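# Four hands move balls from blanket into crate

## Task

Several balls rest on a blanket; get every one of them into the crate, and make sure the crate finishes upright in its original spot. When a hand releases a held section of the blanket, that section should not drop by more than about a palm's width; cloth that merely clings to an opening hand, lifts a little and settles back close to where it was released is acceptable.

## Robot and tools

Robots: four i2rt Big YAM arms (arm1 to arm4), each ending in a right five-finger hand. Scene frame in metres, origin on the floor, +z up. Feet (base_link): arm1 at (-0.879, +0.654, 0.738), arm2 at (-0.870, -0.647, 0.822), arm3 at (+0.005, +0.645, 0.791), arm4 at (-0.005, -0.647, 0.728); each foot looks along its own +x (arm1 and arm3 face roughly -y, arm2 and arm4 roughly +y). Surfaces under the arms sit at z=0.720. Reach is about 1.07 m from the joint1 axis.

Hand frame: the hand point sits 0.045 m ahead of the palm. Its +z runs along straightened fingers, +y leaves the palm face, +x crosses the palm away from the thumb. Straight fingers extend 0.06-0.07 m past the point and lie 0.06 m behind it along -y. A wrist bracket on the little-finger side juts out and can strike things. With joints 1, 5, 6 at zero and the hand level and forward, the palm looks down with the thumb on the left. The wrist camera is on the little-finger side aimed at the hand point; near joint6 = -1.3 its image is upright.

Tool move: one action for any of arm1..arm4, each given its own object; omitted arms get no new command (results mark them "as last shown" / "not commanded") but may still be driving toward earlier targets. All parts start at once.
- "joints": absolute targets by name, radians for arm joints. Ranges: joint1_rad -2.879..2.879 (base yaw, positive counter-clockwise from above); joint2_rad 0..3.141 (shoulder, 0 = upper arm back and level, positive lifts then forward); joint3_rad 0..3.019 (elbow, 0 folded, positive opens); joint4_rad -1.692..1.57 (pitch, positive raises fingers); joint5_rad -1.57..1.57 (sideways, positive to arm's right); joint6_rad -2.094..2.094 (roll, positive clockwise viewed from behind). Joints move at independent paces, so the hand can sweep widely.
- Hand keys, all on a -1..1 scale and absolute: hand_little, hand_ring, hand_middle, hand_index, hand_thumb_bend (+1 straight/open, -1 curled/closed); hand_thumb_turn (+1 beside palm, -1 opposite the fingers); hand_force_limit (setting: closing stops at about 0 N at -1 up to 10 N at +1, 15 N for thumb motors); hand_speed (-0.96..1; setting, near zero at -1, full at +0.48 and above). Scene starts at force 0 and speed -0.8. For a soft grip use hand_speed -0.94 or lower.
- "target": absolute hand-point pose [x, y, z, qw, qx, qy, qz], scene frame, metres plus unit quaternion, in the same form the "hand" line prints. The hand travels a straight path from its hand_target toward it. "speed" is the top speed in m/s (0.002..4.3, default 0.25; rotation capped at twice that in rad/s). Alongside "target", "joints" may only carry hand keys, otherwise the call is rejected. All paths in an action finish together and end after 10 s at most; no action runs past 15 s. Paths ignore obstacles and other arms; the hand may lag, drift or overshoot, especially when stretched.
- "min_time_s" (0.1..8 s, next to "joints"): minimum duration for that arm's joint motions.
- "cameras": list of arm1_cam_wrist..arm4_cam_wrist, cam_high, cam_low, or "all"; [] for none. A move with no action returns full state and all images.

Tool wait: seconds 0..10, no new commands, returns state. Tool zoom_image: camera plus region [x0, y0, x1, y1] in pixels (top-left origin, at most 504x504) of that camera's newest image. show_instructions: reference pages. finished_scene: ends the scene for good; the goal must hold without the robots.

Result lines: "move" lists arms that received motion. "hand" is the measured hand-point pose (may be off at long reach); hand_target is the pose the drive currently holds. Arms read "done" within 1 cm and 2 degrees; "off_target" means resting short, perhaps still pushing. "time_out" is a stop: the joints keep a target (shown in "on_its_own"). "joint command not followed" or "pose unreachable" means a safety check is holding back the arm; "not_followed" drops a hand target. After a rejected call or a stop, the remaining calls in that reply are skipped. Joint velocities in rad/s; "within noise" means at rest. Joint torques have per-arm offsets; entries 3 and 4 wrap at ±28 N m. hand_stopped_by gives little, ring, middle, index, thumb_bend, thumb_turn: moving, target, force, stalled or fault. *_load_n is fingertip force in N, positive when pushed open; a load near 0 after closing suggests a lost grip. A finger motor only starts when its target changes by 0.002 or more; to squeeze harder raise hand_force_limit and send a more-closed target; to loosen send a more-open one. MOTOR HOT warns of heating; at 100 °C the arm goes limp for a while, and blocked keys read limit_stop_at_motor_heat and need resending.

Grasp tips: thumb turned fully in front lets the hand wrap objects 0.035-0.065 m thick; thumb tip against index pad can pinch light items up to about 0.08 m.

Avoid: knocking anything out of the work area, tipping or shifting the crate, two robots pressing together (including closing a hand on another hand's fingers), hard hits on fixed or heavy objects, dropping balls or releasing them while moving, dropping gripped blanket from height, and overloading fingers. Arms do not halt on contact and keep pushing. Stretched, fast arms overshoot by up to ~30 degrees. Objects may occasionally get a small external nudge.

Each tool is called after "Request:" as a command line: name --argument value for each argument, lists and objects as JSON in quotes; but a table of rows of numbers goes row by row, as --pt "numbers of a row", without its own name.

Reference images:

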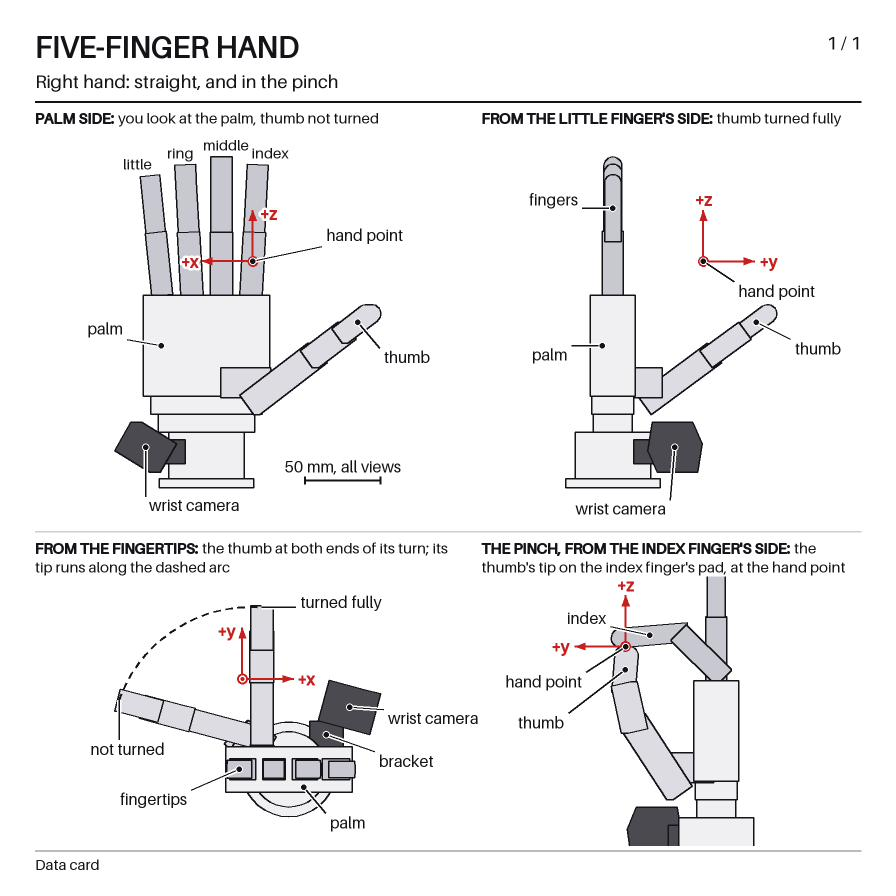

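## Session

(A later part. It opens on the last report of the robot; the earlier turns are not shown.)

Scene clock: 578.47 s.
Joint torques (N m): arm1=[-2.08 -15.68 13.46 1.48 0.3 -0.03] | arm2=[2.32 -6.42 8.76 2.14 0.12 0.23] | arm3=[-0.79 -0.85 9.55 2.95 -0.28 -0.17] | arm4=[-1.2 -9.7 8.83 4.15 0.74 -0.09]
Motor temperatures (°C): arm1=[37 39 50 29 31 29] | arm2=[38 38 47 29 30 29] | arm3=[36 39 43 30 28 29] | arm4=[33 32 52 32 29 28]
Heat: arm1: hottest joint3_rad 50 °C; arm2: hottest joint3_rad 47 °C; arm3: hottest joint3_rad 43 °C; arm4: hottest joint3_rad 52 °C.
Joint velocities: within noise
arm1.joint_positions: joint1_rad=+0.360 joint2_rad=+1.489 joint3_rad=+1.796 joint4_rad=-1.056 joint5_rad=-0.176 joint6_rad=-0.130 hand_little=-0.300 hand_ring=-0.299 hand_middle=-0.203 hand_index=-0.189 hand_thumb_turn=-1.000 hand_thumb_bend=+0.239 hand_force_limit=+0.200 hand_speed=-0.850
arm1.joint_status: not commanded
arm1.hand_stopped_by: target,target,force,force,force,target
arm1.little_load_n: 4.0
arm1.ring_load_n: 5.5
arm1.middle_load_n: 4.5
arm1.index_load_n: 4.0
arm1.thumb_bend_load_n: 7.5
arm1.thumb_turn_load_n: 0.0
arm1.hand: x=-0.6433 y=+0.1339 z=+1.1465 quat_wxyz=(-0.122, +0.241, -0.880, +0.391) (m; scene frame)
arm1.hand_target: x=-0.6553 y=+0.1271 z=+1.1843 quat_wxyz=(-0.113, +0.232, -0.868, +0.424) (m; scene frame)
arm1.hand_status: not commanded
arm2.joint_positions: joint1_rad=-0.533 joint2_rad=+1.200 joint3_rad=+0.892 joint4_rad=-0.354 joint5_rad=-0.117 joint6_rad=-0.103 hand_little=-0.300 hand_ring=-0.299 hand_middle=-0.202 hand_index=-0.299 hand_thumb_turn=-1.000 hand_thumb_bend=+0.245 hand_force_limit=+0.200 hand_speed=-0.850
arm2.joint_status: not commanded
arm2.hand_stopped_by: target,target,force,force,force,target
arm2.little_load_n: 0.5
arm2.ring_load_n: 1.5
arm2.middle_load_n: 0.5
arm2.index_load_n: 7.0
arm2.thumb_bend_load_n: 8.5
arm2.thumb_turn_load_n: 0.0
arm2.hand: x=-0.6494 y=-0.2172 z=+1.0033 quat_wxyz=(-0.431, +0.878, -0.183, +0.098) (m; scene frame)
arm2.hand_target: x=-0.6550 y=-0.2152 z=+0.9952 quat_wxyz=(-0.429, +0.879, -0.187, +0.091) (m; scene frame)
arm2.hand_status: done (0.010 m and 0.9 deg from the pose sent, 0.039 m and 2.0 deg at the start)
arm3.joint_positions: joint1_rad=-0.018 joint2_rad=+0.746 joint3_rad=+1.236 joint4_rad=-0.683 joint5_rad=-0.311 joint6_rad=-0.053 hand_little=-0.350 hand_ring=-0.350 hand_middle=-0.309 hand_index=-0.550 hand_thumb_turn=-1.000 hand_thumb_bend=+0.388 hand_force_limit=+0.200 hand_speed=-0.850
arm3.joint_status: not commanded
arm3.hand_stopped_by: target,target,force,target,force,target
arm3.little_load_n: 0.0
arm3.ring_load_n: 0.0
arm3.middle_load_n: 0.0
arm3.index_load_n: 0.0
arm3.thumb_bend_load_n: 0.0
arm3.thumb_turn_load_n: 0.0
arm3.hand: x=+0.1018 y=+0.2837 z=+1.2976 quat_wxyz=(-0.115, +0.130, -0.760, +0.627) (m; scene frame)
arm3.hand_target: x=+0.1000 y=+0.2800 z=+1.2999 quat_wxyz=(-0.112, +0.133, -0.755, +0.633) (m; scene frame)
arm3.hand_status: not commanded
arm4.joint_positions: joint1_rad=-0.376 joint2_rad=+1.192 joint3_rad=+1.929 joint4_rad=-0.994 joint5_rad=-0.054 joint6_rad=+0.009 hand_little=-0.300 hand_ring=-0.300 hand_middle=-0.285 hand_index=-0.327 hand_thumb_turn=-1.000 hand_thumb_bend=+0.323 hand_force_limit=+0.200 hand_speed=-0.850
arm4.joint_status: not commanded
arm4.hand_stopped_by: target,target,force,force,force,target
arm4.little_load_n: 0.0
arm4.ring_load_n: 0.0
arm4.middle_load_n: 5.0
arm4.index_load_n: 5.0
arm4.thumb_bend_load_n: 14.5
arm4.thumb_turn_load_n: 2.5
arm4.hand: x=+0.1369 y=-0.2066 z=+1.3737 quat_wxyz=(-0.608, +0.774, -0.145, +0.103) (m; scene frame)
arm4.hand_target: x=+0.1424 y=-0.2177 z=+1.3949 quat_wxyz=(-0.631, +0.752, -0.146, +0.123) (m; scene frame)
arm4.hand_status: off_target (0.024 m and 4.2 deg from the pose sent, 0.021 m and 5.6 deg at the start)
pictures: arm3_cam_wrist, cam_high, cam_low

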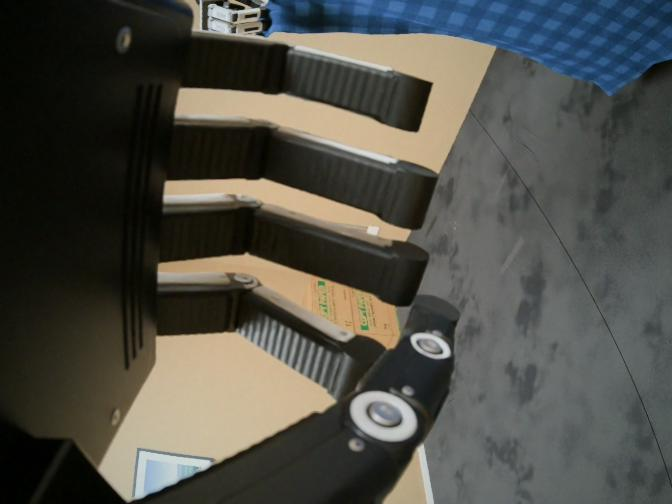

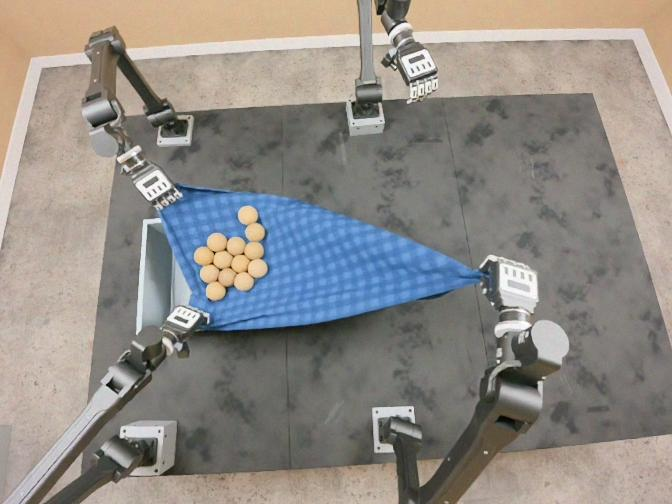

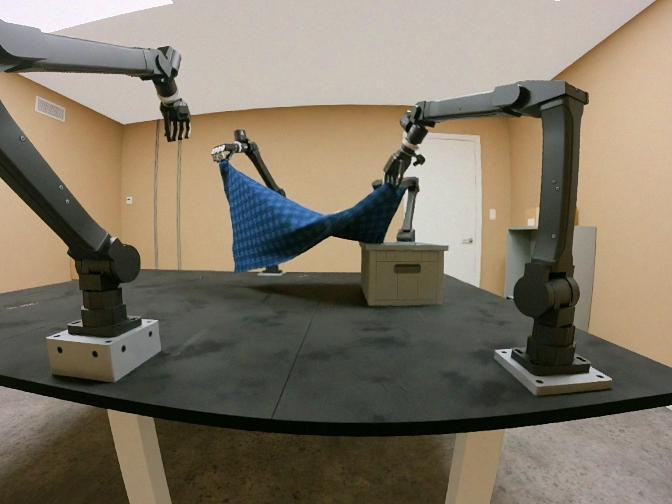

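Request:
move --arm3 '{"target": [-0.32, 0.42, 0.84, -0.0616, 0.0616, 0.7044, -0.7044], "speed": 0.35, "joints": {"hand_little": 1, "hand_ring": 1, "hand_middle": 1, "hand_index": 1}}' --cameras '["cam_high","cam_low","arm3_cam_wrist"]'

Scene clock: 609.77 s.
Joint torques (N m): arm1=[-2.08 -15.62 13.46 1.48 0.3 -0.03] | arm2=[2.32 -6.42 8.76 2.13 0.12 0.23] | arm3=[-0.91 -6.65 4.26 2.29 -0.15 -0.04] | arm4=[-1.2 -9.76 8.8 4.12 0.74 -0.09]
Motor temperatures (°C): arm1=[37 39 53 29 31 29] | arm2=[38 37 47 29 29 29] | arm3=[35 38 42 30 28 29] | arm4=[33 32 49 32 29 28]
Heat: arm1: hottest joint3_rad 53 °C; arm2: hottest joint3_rad 47 °C; arm3: hottest joint3_rad 42 °C; arm4: hottest joint3_rad 49 °C.
move: arm3 done
Joint velocities: within noise
arm1, arm2, arm4: as last shown
arm1.little_load_n: 4.5
arm1.ring_load_n: 6.0
arm1.middle_load_n: 4.0
arm2.middle_load_n: 1.0
arm2.index_load_n: 6.5
arm3.joint_positions: joint1_rad=-1.530 joint2_rad=+1.787 joint3_rad=+0.414 joint4_rad=+1.385 joint5_rad=-1.307 joint6_rad=+0.014 hand_little=+1.000 hand_ring=+1.000 hand_middle=+1.000 hand_index=+1.000 hand_thumb_turn=-1.000 hand_thumb_bend=+0.388 hand_force_limit=+0.200 hand_speed=-0.850
arm3.joint_status: all done
arm3.hand_stopped_by: target,target,target,target,force,target
arm3.little_load_n: 0.0
arm3.ring_load_n: 0.0
arm3.middle_load_n: 0.0
arm3.index_load_n: 0.0
arm3.thumb_bend_load_n: 0.0
arm3.thumb_turn_load_n: 0.0
arm3.hand: x=-0.3145 y=+0.4186 z=+0.8415 quat_wxyz=(+0.059, -0.062, -0.706, +0.703)
arm3.hand_target: x=-0.3199 y=+0.4200 z=+0.8400 quat_wxyz=(+0.062, -0.062, -0.705, +0.704)
arm3.hand_status: done (0.006 m and 0.4 deg from the pose sent, 0.637 m and 31.9 deg at the start)
arm4.little_load_n: 0.5
arm4.middle_load_n: 5.5
pictures: arm3_cam_wrist, cam_high, cam_low

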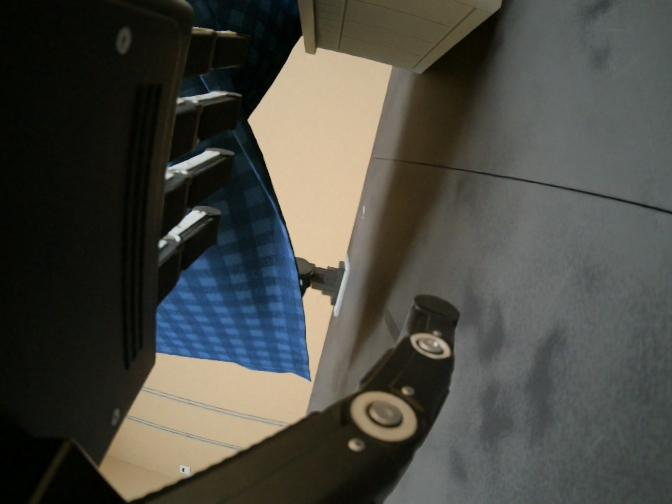

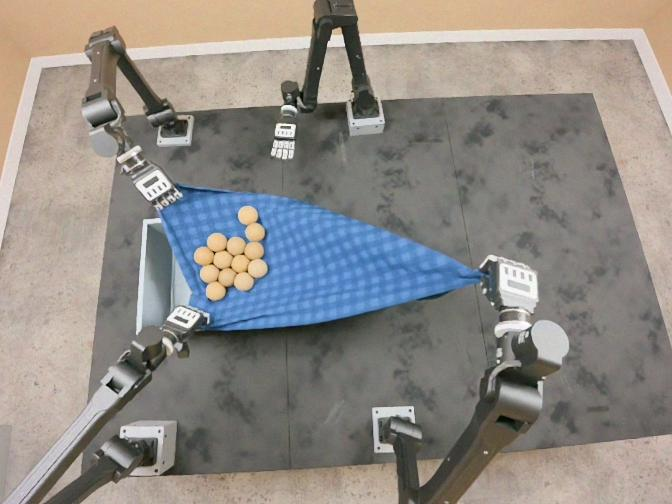

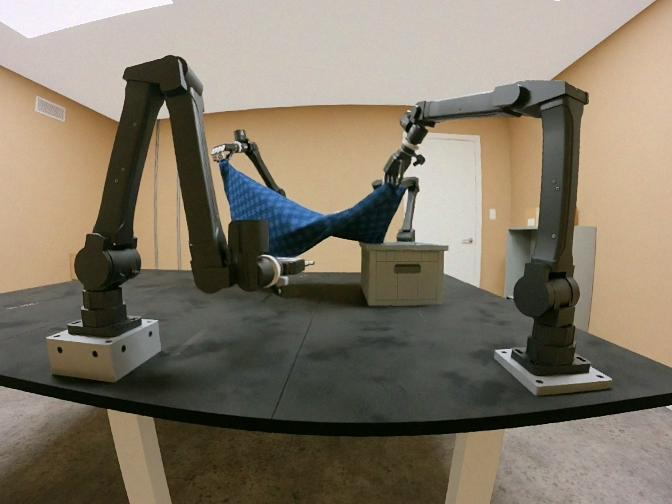

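Request:
move --arm3 '{"target": [-0.385, 0.07, 0.845, -0.0616, 0.0616, 0.7044, -0.7044], "speed": 0.15}' --cameras '["cam_high","cam_low","arm3_cam_wrist"]'

Scene clock: 616.67 s.
Joint torques (N m): arm1=[-2.08 -15.62 13.46 1.48 0.3 -0.04] | arm2=[2.32 -6.42 8.76 2.14 0.12 0.22] | arm3=[-0.44 -12.63 8.72 1.61 0.06 -0.17] | arm4=[-1.08 -9.64 8.8 4.11 0.74 -0.09]
Motor temperatures (°C): arm1=[37 39 53 29 31 29] | arm2=[38 37 47 29 29 29] | arm3=[35 38 41 30 28 29] | arm4=[33 32 49 32 29 28]
Heat: arm1: hottest joint3_rad 53 °C; arm2: hottest joint3_rad 47 °C; arm3: hottest joint3_rad 41 °C; arm4: hottest joint3_rad 49 °C.
move: arm3 off_target
Joint velocities: within noise
arm1, arm2, arm4: as last shown
arm1.little_load_n: 4.0
arm1.ring_load_n: 5.5
arm2.middle_load_n: 0.5
arm2.thumb_bend_load_n: 9.0
arm2.thumb_turn_load_n: 0.5
arm3.joint_positions: joint1_rad=-0.850 joint2_rad=+2.025 joint3_rad=+1.034 joint4_rad=+1.010 joint5_rad=-0.625 joint6_rad=+0.012 hand_little=+1.000 hand_ring=+1.000 hand_middle=+1.000 hand_index=+1.000 hand_thumb_turn=-1.000 hand_thumb_bend=+0.388 hand_force_limit=+0.200 hand_speed=-0.850
arm3.joint_status: not commanded
arm3.hand_stopped_by: target,target,target,target,force,target
arm3.little_load_n: 0.0
arm3.ring_load_n: 0.0
arm3.middle_load_n: 0.0
arm3.index_load_n: 0.0
arm3.thumb_bend_load_n: 0.0
arm3.thumb_turn_load_n: 0.0
arm3.hand: x=-0.3790 y=+0.0753 z=+0.8518 quat_wxyz=(+0.060, -0.061, -0.702, +0.707)
arm3.hand_target: x=-0.3848 y=+0.0704 z=+0.8450 quat_wxyz=(+0.062, -0.062, -0.704, +0.704)
arm3.hand_status: off_target (0.011 m and 0.5 deg from the pose sent, 0.356 m and 0.4 deg at the start)
arm4.little_load_n: 0.0
pictures: arm3_cam_wrist, cam_high, cam_low

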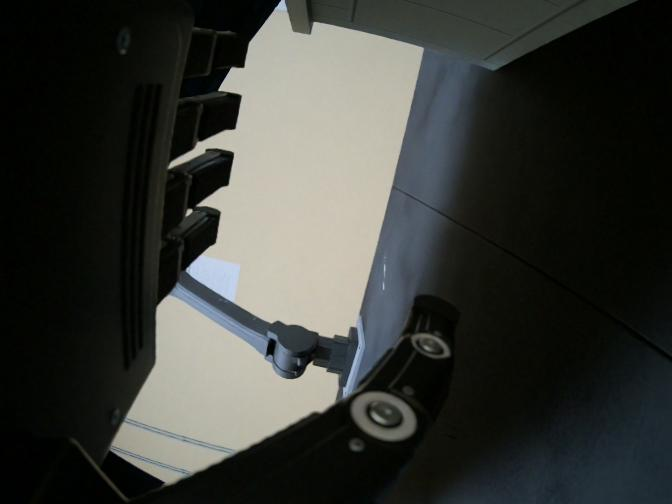

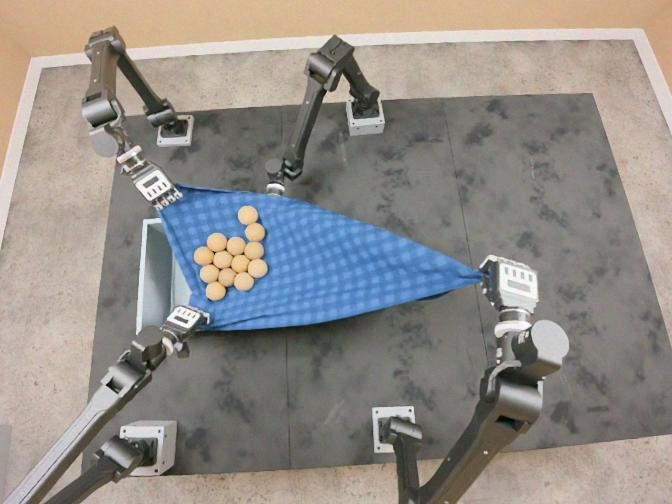

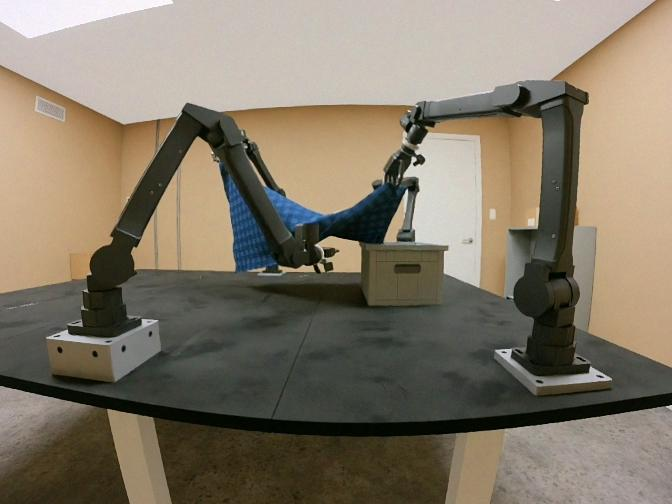

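Request:
move --arm3 '{"target": [-0.40, 0.05, 0.96, -0.0616, 0.0616, 0.7044, -0.7044], "speed": 0.1}' --cameras '["cam_high","cam_low"]'

Scene clock: 622.53 s.
Joint torques (N m): arm1=[-2.08 -15.62 13.46 1.48 0.13 -0.03] | arm2=[2.32 -6.42 8.76 2.14 0.12 0.23] | arm3=[0.09 -15.15 11.96 1.87 0.08 -0.17] | arm4=[-1.2 -9.29 8.8 4.07 0.65 -0.09]
Motor temperatures (°C): arm1=[37 39 54 29 31 29] | arm2=[38 37 47 29 29 29] | arm3=[35 39 41 30 28 29] | arm4=[33 32 49 32 30 28]
Heat: arm1: hottest joint3_rad 54 °C; arm2: hottest joint3_rad 47 °C; arm3: hottest joint3_rad 41 °C; arm4: hottest joint3_rad 49 °C.
move: arm3 off_target
Joint velocities: within noise
arm1, arm2, arm4: as last shown
arm1.joint_positions: joint1_rad=+0.360 joint2_rad=+1.489 joint3_rad=+1.796 joint4_rad=-1.056 joint5_rad=-0.171 joint6_rad=-0.130 hand_little=-0.300 hand_ring=-0.299 hand_middle=-0.203 hand_index=-0.189 hand_thumb_turn=-1.000 hand_thumb_bend=+0.239 hand_force_limit=+0.200 hand_speed=-0.850
arm1.little_load_n: 3.5
arm1.index_load_n: 3.5
arm1.hand: x=-0.6440 y=+0.1335 z=+1.1463 quat_wxyz=(-0.120, +0.240, -0.880, +0.391)
arm2.middle_load_n: 1.0
arm2.index_load_n: 7.0
arm3.joint_positions: joint1_rad=-0.848 joint2_rad=+1.873 joint3_rad=+1.124 joint4_rad=+0.704 joint5_rad=-0.621 joint6_rad=+0.012 hand_little=+1.000 hand_ring=+1.000 hand_middle=+1.000 hand_index=+1.000 hand_thumb_turn=-1.000 hand_thumb_bend=+0.388 hand_force_limit=+0.200 hand_speed=-0.850
arm3.joint_status: not commanded
arm3.hand_stopped_by: target,target,target,target,force,target
arm3.little_load_n: 0.0
arm3.ring_load_n: -0.5
arm3.middle_load_n: -0.5
arm3.index_load_n: 0.0
arm3.thumb_bend_load_n: 0.0
arm3.thumb_turn_load_n: 0.0
arm3.hand: x=-0.3914 y=+0.0623 z=+0.9290 quat_wxyz=(+0.047, -0.077, -0.718, +0.690)
arm3.hand_target: x=-0.3989 y=+0.0512 z=+0.9604 quat_wxyz=(+0.062, -0.062, -0.704, +0.705)
arm3.hand_status: off_target (0.034 m and 3.3 deg from the pose sent, 0.113 m and 0.5 deg at the start)
arm4.joint_positions: joint1_rad=-0.376 joint2_rad=+1.188 joint3_rad=+1.929 joint4_rad=-0.992 joint5_rad=-0.052 joint6_rad=+0.009 hand_little=-0.300 hand_ring=-0.300 hand_middle=-0.285 hand_index=-0.327 hand_thumb_turn=-1.000 hand_thumb_bend=+0.323 hand_force_limit=+0.200 hand_speed=-0.850
arm4.index_load_n: 4.5
arm4.thumb_turn_load_n: 2.0
arm4.hand: x=+0.1367 y=-0.2084 z=+1.3758 quat_wxyz=(-0.610, +0.772, -0.146, +0.105)
arm4.hand_target: x=+0.1425 y=-0.2177 z=+1.3948 quat_wxyz=(-0.631, +0.752, -0.146, +0.123)

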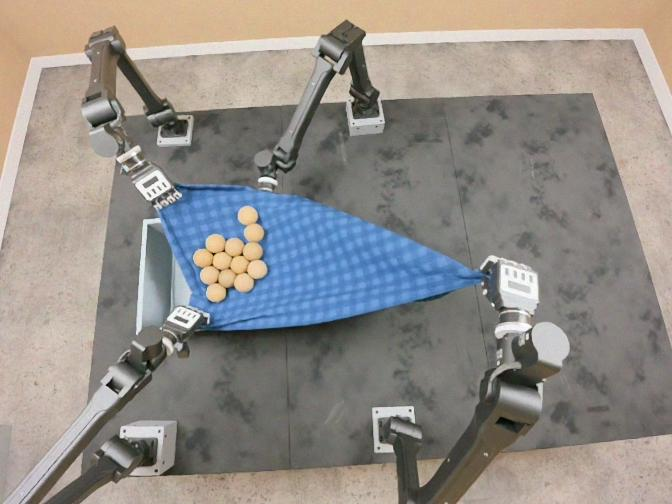

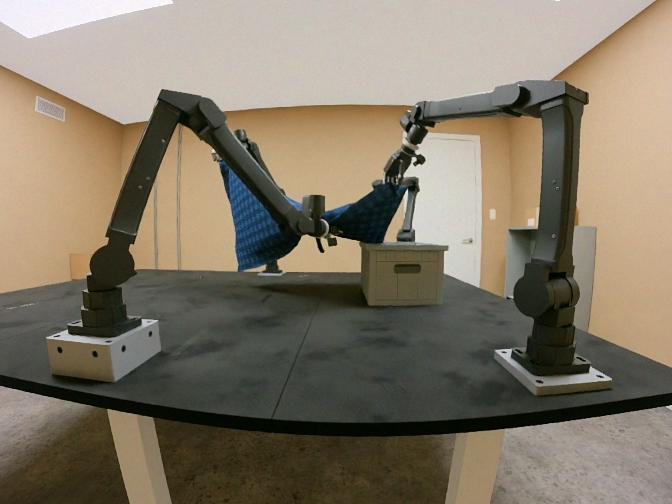

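Request:
move --arm3 '{"target": [-0.42, 0.04, 1.05, -0.0616, 0.0616, 0.7044, -0.7044], "speed": 0.1}' --cameras '["cam_high","cam_low"]'

Scene clock: 626.73 s.
Joint torques (N m): arm1=[-0.73 -15.74 13.09 1.5 -0.11 -0.03] | arm2=[2.32 -6.48 8.76 1.94 0.08 0.23] | arm3=[-1.2 -16.03 13.97 2.02 -0.08 -0.12] | arm4=[-1.38 -8.94 8.73 3.96 0.51 -0.09]
Motor temperatures (°C): arm1=[37 39 54 29 31 29] | arm2=[38 37 47 29 29 29] | arm3=[35 39 41 30 28 29] | arm4=[33 32 49 32 29 28]
Heat: arm1: hottest joint3_rad 54 °C; arm2: hottest joint3_rad 47 °C; arm3: hottest joint3_rad 41 °C; arm4: hottest joint3_rad 49 °C.
move: arm3 off_target
Joint velocities: within noise
arm1, arm2, arm4: as last shown
arm1.joint_positions: joint1_rad=+0.353 joint2_rad=+1.489 joint3_rad=+1.802 joint4_rad=-1.056 joint5_rad=-0.164 joint6_rad=-0.130 hand_little=-0.300 hand_ring=-0.299 hand_middle=-0.203 hand_index=-0.189 hand_thumb_turn=-1.000 hand_thumb_bend=+0.239 hand_force_limit=+0.200 hand_speed=-0.850
arm1.little_load_n: 3.0
arm1.ring_load_n: 5.0
arm1.index_load_n: 4.0
arm1.hand: x=-0.6488 y=+0.1306 z=+1.1488 quat_wxyz=(-0.116, +0.236, -0.880, +0.395)
arm1.hand_target: x=-0.6554 y=+0.1270 z=+1.1843 quat_wxyz=(-0.113, +0.232, -0.868, +0.424)
arm2.joint_positions: joint1_rad=-0.533 joint2_rad=+1.200 joint3_rad=+0.892 joint4_rad=-0.348 joint5_rad=-0.117 joint6_rad=-0.103 hand_little=-0.300 hand_ring=-0.299 hand_middle=-0.202 hand_index=-0.299 hand_thumb_turn=-1.000 hand_thumb_bend=+0.245 hand_force_limit=+0.200 hand_speed=-0.850
arm2.little_load_n: 1.0
arm2.ring_load_n: 2.0
arm2.middle_load_n: 1.5
arm2.hand: x=-0.6487 y=-0.2163 z=+1.0040 quat_wxyz=(-0.433, +0.877, -0.183, +0.099)
arm3.joint_positions: joint1_rad=-0.848 joint2_rad=+1.798 joint3_rad=+1.269 joint4_rad=+0.461 joint5_rad=-0.630 joint6_rad=+0.006 hand_little=+1.000 hand_ring=+1.000 hand_middle=+1.000 hand_index=+1.000 hand_thumb_turn=-1.000 hand_thumb_bend=+0.388 hand_force_limit=+0.200 hand_speed=-0.850
arm3.joint_status: not commanded
arm3.hand_stopped_by: target,target,target,target,force,target
arm3.little_load_n: 0.0
arm3.ring_load_n: -0.5
arm3.middle_load_n: -0.5
arm3.index_load_n: -0.5
arm3.thumb_bend_load_n: 0.0
arm3.thumb_turn_load_n: 0.0
arm3.hand: x=-0.4060 y=+0.0463 z=+1.0032 quat_wxyz=(+0.040, -0.077, -0.725, +0.684)
arm3.hand_target: x=-0.4180 y=+0.0420 z=+1.0501 quat_wxyz=(+0.062, -0.062, -0.704, +0.705)
arm3.hand_status: off_target (0.049 m and 4.5 deg from the pose sent, 0.126 m and 3.3 deg at the start)
arm4.joint_positions: joint1_rad=-0.376 joint2_rad=+1.184 joint3_rad=+1.929 joint4_rad=-0.990 joint5_rad=-0.048 joint6_rad=+0.009 hand_little=-0.300 hand_ring=-0.300 hand_middle=-0.285 hand_index=-0.327 hand_thumb_turn=-1.000 hand_thumb_bend=+0.323 hand_force_limit=+0.200 hand_speed=-0.850
arm4.index_load_n: 4.0
arm4.thumb_bend_load_n: 14.0
arm4.thumb_turn_load_n: 1.5
arm4.hand: x=+0.1367 y=-0.2103 z=+1.3781 quat_wxyz=(-0.612, +0.770, -0.146, +0.107)
arm4.hand_target: x=+0.1424 y=-0.2177 z=+1.3948 quat_wxyz=(-0.631, +0.752, -0.146, +0.123)

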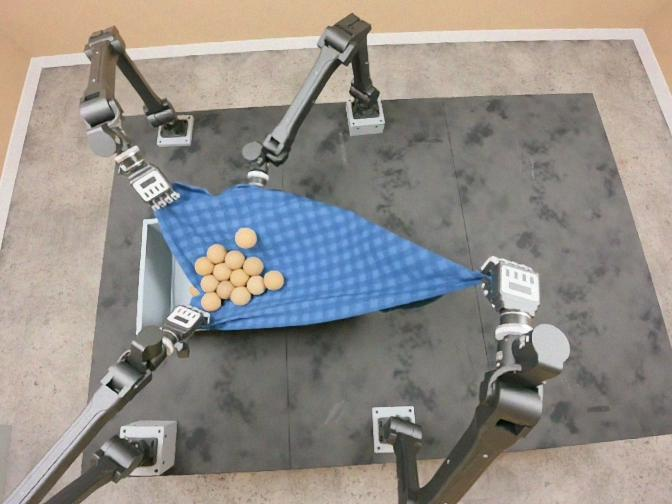

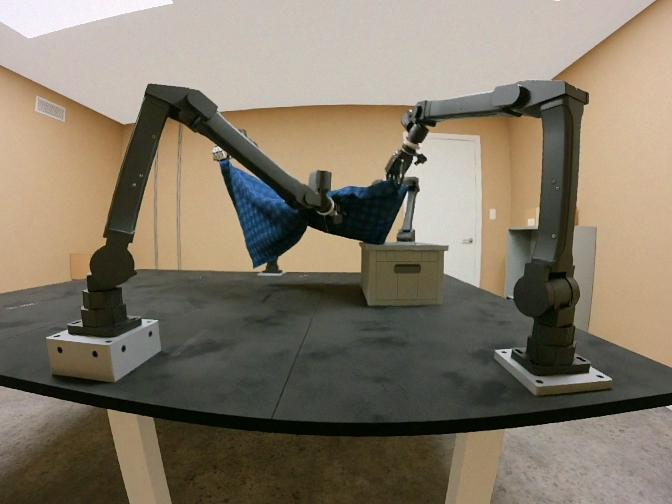

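Request:
zoom_image --camera "cam_high" --region '[120, 150, 400, 360]'

Request:
zoom_image --camera "cam_low" --region '[200, 130, 460, 320]'

Scaled by 1.800 from the camera's image (finer frame: 960x720).

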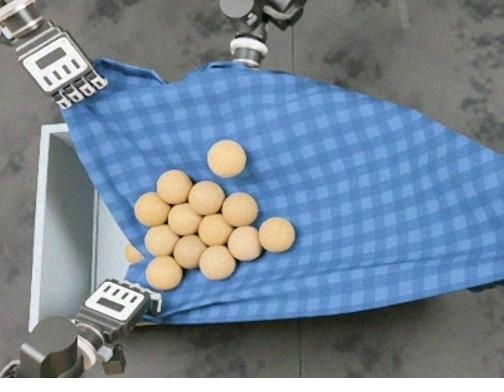

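Scaled by 1.938 from the camera's image (finer frame: 960x720).

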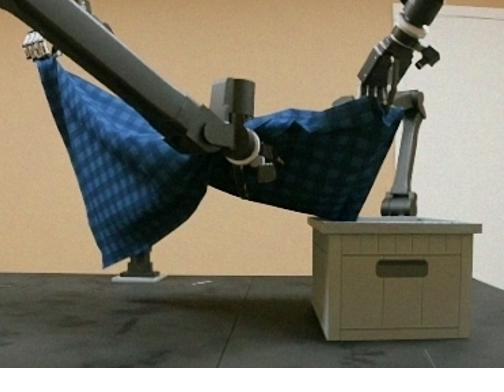

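Request:
move --arm1 '{"target": [-0.655, 0.127, 1.125, 0.1134, -0.2326, 0.8682, -0.4234], "speed": 0.05}' --arm2 '{"target": [-0.655, -0.215, 0.955, 0.4288, -0.8792, 0.1869, -0.0912], "speed": 0.05}' --arm4 '{"target": [0.10, -0.215, 1.405, 0.6309, -0.7520, 0.1461, -0.1226], "speed": 0.06}' --cameras '["cam_high","cam_low"]'

Request:
zoom_image --camera "cam_high" --region '[120, 150, 400, 360]'

Scene clock: 651.60 s.
Joint torques (N m): arm1=[-1.49 -16.56 8.65 2.51 0.03 -0.03] | arm2=[2.32 -5.66 7.64 1.88 0.1 0.23] | arm3=[-0.91 -15.5 13.44 2 -0.07 -0.12] | arm4=[-0.32 -9.11 11.49 2.58 0.46 0.02]
Motor temperatures (°C): arm1=[37 39 56 29 31 29] | arm2=[37 37 46 29 29 29] | arm3=[35 40 44 29 28 29] | arm4=[33 32 48 32 29 28]
Heat: arm1: hottest joint3_rad 56 °C; arm2: hottest joint3_rad 46 °C; arm3: hottest joint3_rad 44 °C; arm4: hottest joint3_rad 48 °C.
move: arm1 off_target; arm2 off_target; arm4 off_target
Joint velocities: within noise
arm1.joint_positions: joint1_rad=+0.353 joint2_rad=+1.453 joint3_rad=+1.656 joint4_rad=-0.914 joint5_rad=-0.169 joint6_rad=-0.130 hand_little=-0.300 hand_ring=-0.299 hand_middle=-0.203 hand_index=-0.189 hand_thumb_turn=-1.000 hand_thumb_bend=+0.239 hand_force_limit=+0.200 hand_speed=-0.850
arm1.joint_status: not commanded
arm1.hand_stopped_by: target,target,force,force,force,target
arm1.little_load_n: 2.0
arm1.ring_load_n: 4.5
arm1.middle_load_n: 4.0
arm1.index_load_n: 4.0
arm1.thumb_bend_load_n: 7.5
arm1.thumb_turn_load_n: 0.0
arm1.hand: x=-0.6466 y=+0.1268 z=+1.1138 quat_wxyz=(-0.119, +0.237, -0.874, +0.409)
arm1.hand_target: x=-0.6549 y=+0.1271 z=+1.1250 quat_wxyz=(-0.113, +0.233, -0.868, +0.423)
arm1.hand_status: off_target (0.014 m and 2.0 deg from the pose sent, 0.025 m and 3.6 deg at the start)
arm2.joint_positions: joint1_rad=-0.533 joint2_rad=+1.231 joint3_rad=+0.826 joint4_rad=-0.227 joint5_rad=-0.116 joint6_rad=-0.103 hand_little=-0.300 hand_ring=-0.299 hand_middle=-0.203 hand_index=-0.299 hand_thumb_turn=-1.000 hand_thumb_bend=+0.245 hand_force_limit=+0.200 hand_speed=-0.850
arm2.joint_status: not commanded
arm2.hand_stopped_by: target,target,force,force,force,target
arm2.little_load_n: 0.0
arm2.ring_load_n: 0.5
arm2.middle_load_n: 0.5
arm2.index_load_n: 7.0
arm2.thumb_bend_load_n: 8.5
arm2.thumb_turn_load_n: 0.0
arm2.hand: x=-0.6466 y=-0.2127 z=+0.9763 quat_wxyz=(-0.444, +0.872, -0.180, +0.103)
arm2.hand_target: x=-0.6552 y=-0.2156 z=+0.9556 quat_wxyz=(-0.429, +0.879, -0.187, +0.091)
arm2.hand_status: off_target (0.023 m and 2.5 deg from the pose sent, 0.049 m and 1.2 deg at the start)
arm3: as last shown
arm3.joint_positions: joint1_rad=-0.849 joint2_rad=+1.792 joint3_rad=+1.276 joint4_rad=+0.461 joint5_rad=-0.630 joint6_rad=+0.006 hand_little=+1.000 hand_ring=+1.000 hand_middle=+1.000 hand_index=+1.000 hand_thumb_turn=-1.000 hand_thumb_bend=+0.388 hand_force_limit=+0.200 hand_speed=-0.850
arm3.index_load_n: 0.0
arm3.hand: x=-0.4076 y=+0.0458 z=+1.0111 quat_wxyz=(+0.044, -0.075, -0.721, +0.687)
arm3.hand_target: x=-0.4181 y=+0.0420 z=+1.0500 quat_wxyz=(+0.062, -0.062, -0.704, +0.704)
arm4.joint_positions: joint1_rad=-0.241 joint2_rad=+1.181 joint3_rad=+1.929 joint4_rad=-0.997 joint5_rad=+0.098 joint6_rad=+0.018 hand_little=-0.300 hand_ring=-0.300 hand_middle=-0.285 hand_index=-0.327 hand_thumb_turn=-1.000 hand_thumb_bend=+0.323 hand_force_limit=+0.200 hand_speed=-0.850
arm4.joint_status: not commanded
arm4.hand_stopped_by: target,target,force,force,force,target
arm4.little_load_n: 0.0
arm4.ring_load_n: 0.0
arm4.middle_load_n: 5.5
arm4.index_load_n: 4.0
arm4.thumb_bend_load_n: 14.0
arm4.thumb_turn_load_n: 1.0
arm4.hand: x=+0.1026 y=-0.2004 z=+1.3769 quat_wxyz=(-0.609, +0.771, -0.142, +0.119)
arm4.hand_target: x=+0.0997 y=-0.2156 z=+1.4042 quat_wxyz=(-0.631, +0.752, -0.146, +0.122)
arm4.hand_status: off_target (0.032 m and 3.4 deg from the pose sent, 0.046 m and 3.5 deg at the start)

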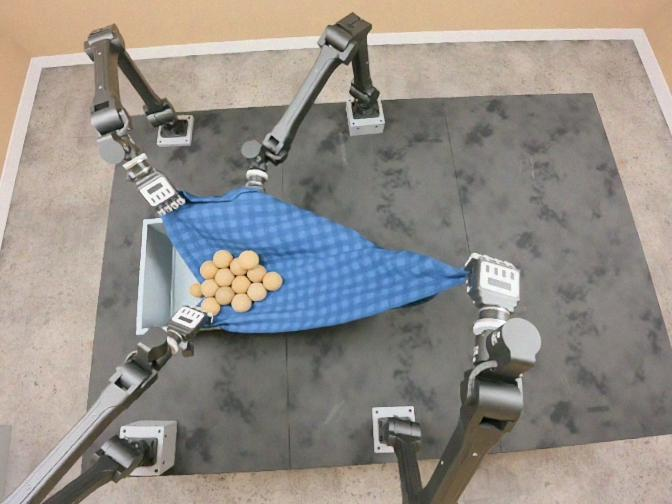

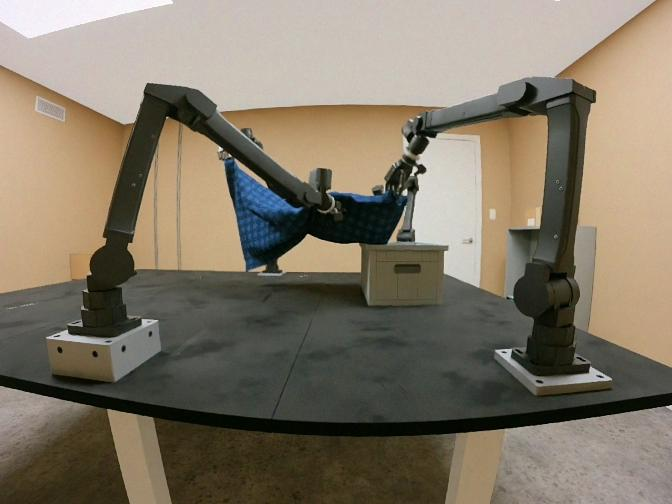

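Scaled by 1.800 from the camera's image (finer frame: 960x720).

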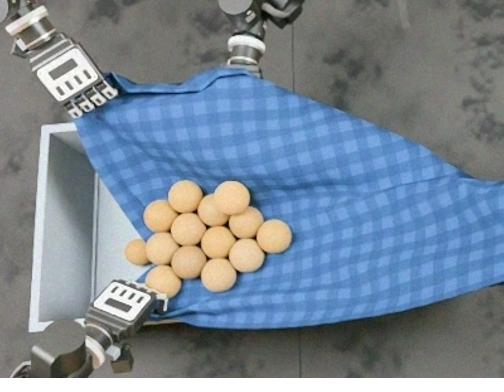

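Request:
move --arm3 '{"target": [-0.32, 0.02, 1.03, -0.0616, 0.0616, 0.7044, -0.7044], "speed": 0.15}' --cameras '[]'

Request:
move --arm3 '{"target": [-0.32, -0.075, 1.04, -0.0616, 0.0616, 0.7044, -0.7044], "speed": 0.15}' --cameras '["cam_high","cam_low"]'

Request:
zoom_image --camera "cam_high" --region '[120, 150, 400, 360]'

Scene clock: 664.73 s.
Joint torques (N m): arm1=[-1.49 -16.44 8.65 2.33 0.14 -0.03] | arm2=[2.32 -5.6 7.64 1.88 0.1 0.23] | arm3=[0.21 -14.04 9.58 3.11 -0.13 -0.13] | arm4=[-0.38 -9.05 11.48 2.69 0.46 0.06]
Motor temperatures (°C): arm1=[37 38 54 29 31 29] | arm2=[37 37 45 29 29 29] | arm3=[35 41 45 29 27 29] | arm4=[33 31 48 32 29 28]
Heat: arm1: hottest joint3_rad 54 °C; arm2: hottest joint3_rad 45 °C; arm3: hottest joint3_rad 45 °C; arm4: hottest joint3_rad 48 °C.
move: arm3 off_target
Joint velocities: within noise
arm1, arm2, arm4: as last shown
arm1.joint_positions: joint1_rad=+0.353 joint2_rad=+1.453 joint3_rad=+1.656 joint4_rad=-0.909 joint5_rad=-0.172 joint6_rad=-0.130 hand_little=-0.300 hand_ring=-0.299 hand_middle=-0.203 hand_index=-0.189 hand_thumb_turn=-1.000 hand_thumb_bend=+0.239 hand_force_limit=+0.200 hand_speed=-0.850
arm1.little_load_n: 3.0
arm1.ring_load_n: 5.5
arm1.hand: x=-0.6458 y=+0.1262 z=+1.1146 quat_wxyz=(-0.120, +0.237, -0.872, +0.410)
arm2.ring_load_n: 1.0
arm2.index_load_n: 7.5
arm2.thumb_bend_load_n: 8.0
arm2.thumb_turn_load_n: 0.5
arm2.hand_target: x=-0.6552 y=-0.2156 z=+0.9557 quat_wxyz=(-0.429, +0.879, -0.187, +0.091)
arm3.joint_positions: joint1_rad=-0.703 joint2_rad=+1.701 joint3_rad=+1.139 joint4_rad=+0.526 joint5_rad=-0.471 joint6_rad=+0.006 hand_little=+1.000 hand_ring=+1.000 hand_middle=+1.000 hand_index=+1.000 hand_thumb_turn=-1.000 hand_thumb_bend=+0.388 hand_force_limit=+0.200 hand_speed=-0.850
arm3.joint_status: not commanded
arm3.hand_stopped_by: target,target,target,target,force,target
arm3.little_load_n: 0.0
arm3.ring_load_n: 0.0
arm3.middle_load_n: -0.5
arm3.index_load_n: 0.0
arm3.thumb_bend_load_n: 0.0
arm3.thumb_turn_load_n: 0.0
arm3.hand: x=-0.3226 y=+0.0226 z=+1.0115 quat_wxyz=(+0.054, -0.073, -0.717, +0.691)
arm3.hand_target: x=-0.3199 y=+0.0202 z=+1.0298 quat_wxyz=(+0.062, -0.062, -0.705, +0.704)
arm3.hand_status: off_target (0.019 m and 2.6 deg from the pose sent, 0.093 m and 3.8 deg at the start)
arm4.joint_positions: joint1_rad=-0.240 joint2_rad=+1.180 joint3_rad=+1.929 joint4_rad=-0.999 joint5_rad=+0.098 joint6_rad=+0.020 hand_little=-0.300 hand_ring=-0.300 hand_middle=-0.285 hand_index=-0.327 hand_thumb_turn=-1.000 hand_thumb_bend=+0.323 hand_force_limit=+0.200 hand_speed=-0.850
arm4.middle_load_n: 6.0
arm4.hand: x=+0.1021 y=-0.2007 z=+1.3767 quat_wxyz=(-0.608, +0.772, -0.142, +0.118)
arm4.hand_target: x=+0.0998 y=-0.2158 z=+1.4044 quat_wxyz=(-0.631, +0.752, -0.146, +0.123)

Scene clock: 665.90 s.
Joint torques (N m): arm1=[-1.49 -16.56 8.66 1.76 0.26 -0.06] | arm2=[2.26 -5.6 7.64 1.89 0.09 0.21] | arm3=[2.73 -13.8 14.04 1.88 -0.62 -0.14] | arm4=[-0.5 -9.05 11.49 2.69 0.46 0.04]
Motor temperatures (°C): arm1=[37 38 54 29 31 29] | arm2=[37 37 44 29 29 29] | arm3=[35 41 46 29 28 29] | arm4=[32 31 49 32 29 28]
Heat: arm1: hottest joint3_rad 54 °C; arm2: hottest joint3_rad 44 °C; arm3: hottest joint3_rad 46 °C; arm4: hottest joint3_rad 49 °C.
move: arm3 off_target
Joint velocities: within noise
arm1, arm2, arm4: as last shown
arm1.joint_positions: joint1_rad=+0.353 joint2_rad=+1.453 joint3_rad=+1.656 joint4_rad=-0.896 joint5_rad=-0.175 joint6_rad=-0.129 hand_little=-0.300 hand_ring=-0.299 hand_middle=-0.203 hand_index=-0.189 hand_thumb_turn=-1.000 hand_thumb_bend=+0.239 hand_force_limit=+0.200 hand_speed=-0.850
arm1.ring_load_n: 6.5
arm1.middle_load_n: 5.5
arm1.index_load_n: 4.5
arm1.thumb_bend_load_n: 8.0
arm1.hand: x=-0.6443 y=+0.1238 z=+1.1169 quat_wxyz=(-0.122, +0.237, -0.869, +0.416)
arm1.hand_target: x=-0.6549 y=+0.1272 z=+1.1250 quat_wxyz=(-0.113, +0.233, -0.868, +0.423)
arm2.joint_positions: joint1_rad=-0.532 joint2_rad=+1.231 joint3_rad=+0.826 joint4_rad=-0.227 joint5_rad=-0.116 joint6_rad=-0.102 hand_little=-0.300 hand_ring=-0.299 hand_middle=-0.203 hand_index=-0.299 hand_thumb_turn=-1.000 hand_thumb_bend=+0.245 hand_force_limit=+0.200 hand_speed=-0.850
arm2.middle_load_n: 1.0
arm2.index_load_n: 7.0
arm2.thumb_bend_load_n: 8.5
arm2.hand: x=-0.6468 y=-0.2126 z=+0.9763 quat_wxyz=(-0.444, +0.871, -0.181, +0.103)
arm2.hand_target: x=-0.6551 y=-0.2157 z=+0.9557 quat_wxyz=(-0.429, +0.879, -0.187, +0.091)
arm3.joint_positions: joint1_rad=-0.639 joint2_rad=+1.831 joint3_rad=+1.353 joint4_rad=+0.460 joint5_rad=-0.364 joint6_rad=+0.006 hand_little=+1.000 hand_ring=+1.000 hand_middle=+1.000 hand_index=+1.000 hand_thumb_turn=-1.000 hand_thumb_bend=+0.388 hand_force_limit=+0.200 hand_speed=-0.850
arm3.joint_status: not commanded
arm3.hand_stopped_by: target,target,target,target,force,target
arm3.little_load_n: 0.0
arm3.ring_load_n: 0.0
arm3.middle_load_n: 0.0
arm3.index_load_n: 0.0
arm3.thumb_bend_load_n: 0.5
arm3.thumb_turn_load_n: 0.0
arm3.hand: x=-0.3386 y=-0.0501 z=+1.0245 quat_wxyz=(+0.073, -0.084, -0.711, +0.695)
arm3.hand_target: x=-0.3191 y=-0.0728 z=+1.0400 quat_wxyz=(+0.062, -0.062, -0.704, +0.705)
arm3.hand_status: off_target (0.035 m and 3.2 deg from the pose sent, 0.102 m and 2.6 deg at the start)
arm4.joint_positions: joint1_rad=-0.238 joint2_rad=+1.180 joint3_rad=+1.929 joint4_rad=-0.999 joint5_rad=+0.098 joint6_rad=+0.022 hand_little=-0.300 hand_ring=-0.300 hand_middle=-0.285 hand_index=-0.327 hand_thumb_turn=-1.000 hand_thumb_bend=+0.323 hand_force_limit=+0.200 hand_speed=-0.850
arm4.index_load_n: 3.5
arm4.hand: x=+0.1012 y=-0.2006 z=+1.3769 quat_wxyz=(-0.609, +0.772, -0.142, +0.118)
arm4.hand_target: x=+0.0998 y=-0.2157 z=+1.4043 quat_wxyz=(-0.631, +0.752, -0.146, +0.122)

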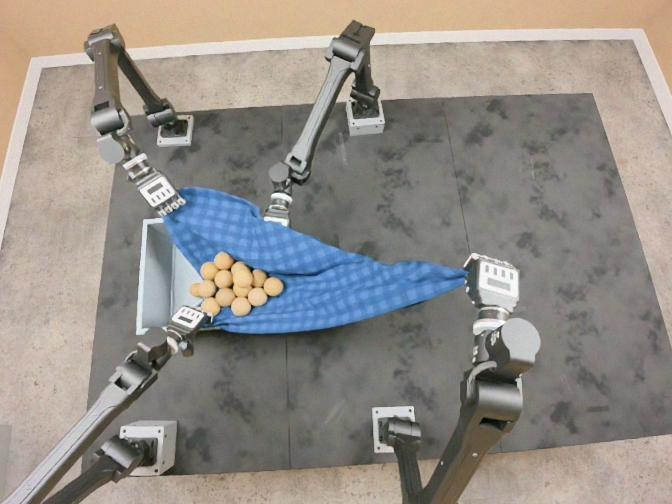

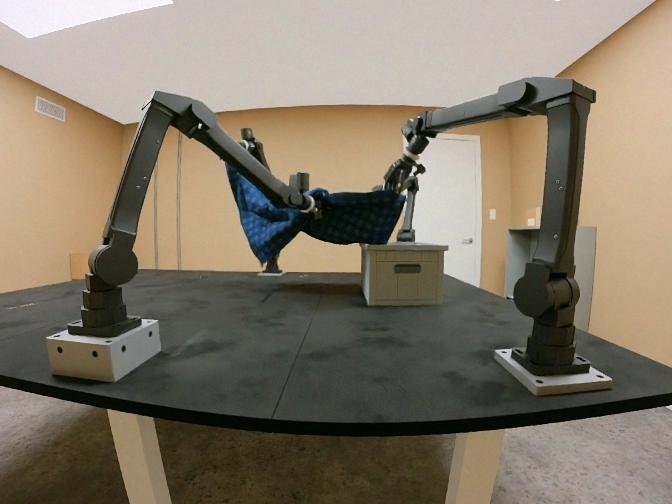

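Scaled by 1.800 from the camera's image (finer frame: 960x720).

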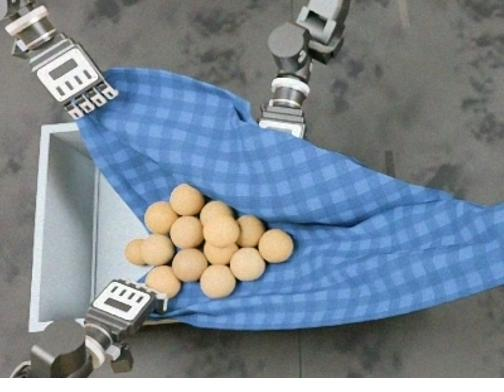

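Request:
move --arm1 '{"target": [-0.79, 0.127, 1.15, 0.1134, -0.2326, 0.8682, -0.4234], "speed": 0.07}' --arm2 '{"target": [-0.79, -0.215, 0.985, 0.4288, -0.8792, 0.1869, -0.0912], "speed": 0.07}' --arm3 '{"target": [-0.44, -0.03, 1.06, -0.1228, 0.1228, 0.6964, -0.6964], "speed": 0.07}' --arm4 '{"target": [-0.03, -0.215, 1.43, 0.6309, -0.7520, 0.1461, -0.1226], "speed": 0.07}' --cameras '["cam_high","cam_low"]'

Request:
zoom_image --camera "cam_high" --region '[120, 150, 400, 360]'

Scene clock: 688.77 s.
Joint torques (N m): arm1=[-2.61 -16.56 11.36 1.33 0 -0.12] | arm2=[2.2 -6.24 8.99 1.2 0.25 0.24] | arm3=[0.67 -14.51 14.35 1.99 -0.24 -0.13] | arm4=[-0.79 -7.59 13.55 2.39 0.72 0.05]
Motor temperatures (°C): arm1=[37 37 51 29 31 29] | arm2=[37 37 43 29 29 29] | arm3=[35 43 52 29 28 29] | arm4=[32 31 50 31 29 28]
Heat: arm1: hottest joint3_rad 51 °C; arm2: hottest joint3_rad 43 °C; arm3: hottest joint3_rad 52 °C; arm4: hottest joint3_rad 50 °C.
move: arm1 off_target; arm2 done; arm3 off_target; arm4 off_target
Joint velocities: within noise
arm1.joint_positions: joint1_rad=+0.077 joint2_rad=+1.428 joint3_rad=+1.656 joint4_rad=-1.019 joint5_rad=-0.392 joint6_rad=-0.317 hand_little=-0.300 hand_ring=-0.299 hand_middle=-0.203 hand_index=-0.189 hand_thumb_turn=-1.000 hand_thumb_bend=+0.239 hand_force_limit=+0.200 hand_speed=-0.850
arm1.joint_status: not commanded
arm1.hand_stopped_by: target,target,force,force,force,target
arm1.little_load_n: 3.0
arm1.ring_load_n: 6.0
arm1.middle_load_n: 4.0
arm1.index_load_n: 4.5
arm1.thumb_bend_load_n: 7.5
arm1.thumb_turn_load_n: 0.0
arm1.hand: x=-0.7726 y=+0.1249 z=+1.1176 quat_wxyz=(-0.131, +0.236, -0.878, +0.396)
arm1.hand_target: x=-0.7892 y=+0.1280 z=+1.1495 quat_wxyz=(-0.113, +0.233, -0.868, +0.424)
arm1.hand_status: off_target (0.037 m and 3.9 deg from the pose sent, 0.150 m and 1.4 deg at the start)
arm2.joint_positions: joint1_rad=-0.167 joint2_rad=+1.081 joint3_rad=+0.761 joint4_rad=-0.348 joint5_rad=+0.171 joint6_rad=+0.122 hand_little=-0.300 hand_ring=-0.299 hand_middle=-0.202 hand_index=-0.299 hand_thumb_turn=-1.000 hand_thumb_bend=+0.245 hand_force_limit=+0.200 hand_speed=-0.850
arm2.joint_status: not commanded
arm2.hand_stopped_by: target,target,force,force,force,target
arm2.little_load_n: 1.0
arm2.ring_load_n: 1.5
arm2.middle_load_n: 1.5
arm2.index_load_n: 7.0
arm2.thumb_bend_load_n: 8.5
arm2.thumb_turn_load_n: 0.5
arm2.hand: x=-0.7838 y=-0.2109 z=+0.9863 quat_wxyz=(-0.431, +0.878, -0.183, +0.097)
arm2.hand_target: x=-0.7899 y=-0.2149 z=+0.9849 quat_wxyz=(-0.429, +0.879, -0.187, +0.091)
arm2.hand_status: done (0.008 m and 0.9 deg from the pose sent, 0.143 m and 2.5 deg at the start)
arm3.joint_positions: joint1_rad=-0.767 joint2_rad=+1.855 joint3_rad=+1.443 joint4_rad=+0.389 joint5_rad=-0.350 joint6_rad=+0.006 hand_little=+1.000 hand_ring=+1.000 hand_middle=+1.000 hand_index=+1.000 hand_thumb_turn=-1.000 hand_thumb_bend=+0.388 hand_force_limit=+0.200 hand_speed=-0.850
arm3.joint_status: not commanded
arm3.hand_stopped_by: target,target,target,target,force,target
arm3.little_load_n: 0.0
arm3.ring_load_n: 0.0
arm3.middle_load_n: -0.5
arm3.index_load_n: 0.0
arm3.thumb_bend_load_n: 0.0
arm3.thumb_turn_load_n: 0.0
arm3.hand: x=-0.4393 y=-0.0145 z=+1.0421 quat_wxyz=(+0.122, -0.135, -0.704, +0.686)
arm3.hand_target: x=-0.4391 y=-0.0288 z=+1.0600 quat_wxyz=(+0.123, -0.123, -0.696, +0.696)
arm3.hand_status: off_target (0.024 m and 2.0 deg from the pose sent, 0.109 m and 7.4 deg at the start)
arm4.joint_positions: joint1_rad=+0.250 joint2_rad=+1.220 joint3_rad=+2.051 joint4_rad=-1.125 joint5_rad=+0.570 joint6_rad=+0.128 hand_little=-0.300 hand_ring=-0.300 hand_middle=-0.285 hand_index=-0.327 hand_thumb_turn=-1.000 hand_thumb_bend=+0.323 hand_force_limit=+0.200 hand_speed=-0.850
arm4.joint_status: not commanded
arm4.hand_stopped_by: target,target,force,force,force,target
arm4.little_load_n: 0.0
arm4.ring_load_n: 0.0
arm4.middle_load_n: 6.0
arm4.index_load_n: 4.0
arm4.thumb_bend_load_n: 14.0
arm4.thumb_turn_load_n: 1.0
arm4.hand: x=-0.0368 y=-0.2053 z=+1.3968 quat_wxyz=(-0.608, +0.773, -0.130, +0.127)
arm4.hand_target: x=-0.0299 y=-0.2167 z=+1.4287 quat_wxyz=(-0.631, +0.752, -0.146, +0.122)
arm4.hand_status: off_target (0.035 m and 4.1 deg from the pose sent, 0.142 m and 3.5 deg at the start)

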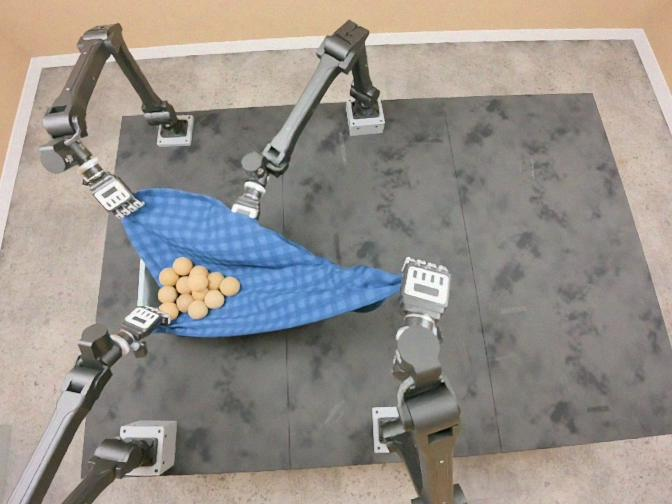

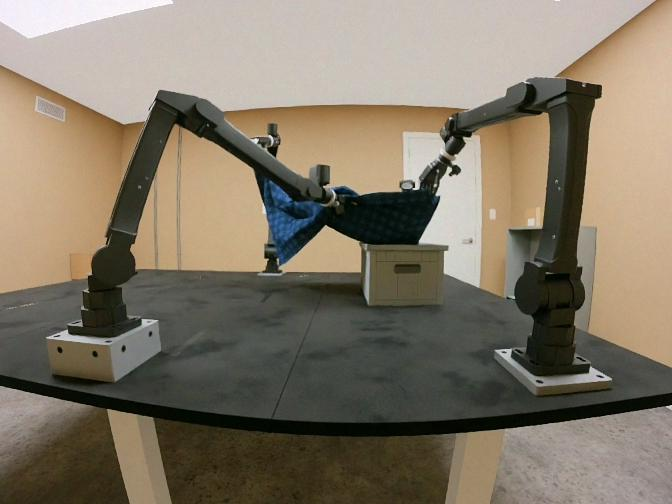

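Scaled by 1.800 from the camera's image (finer frame: 960x720).

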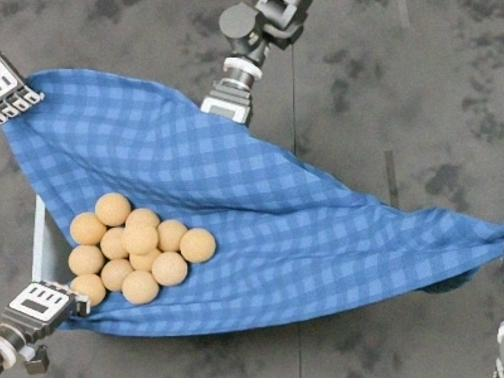

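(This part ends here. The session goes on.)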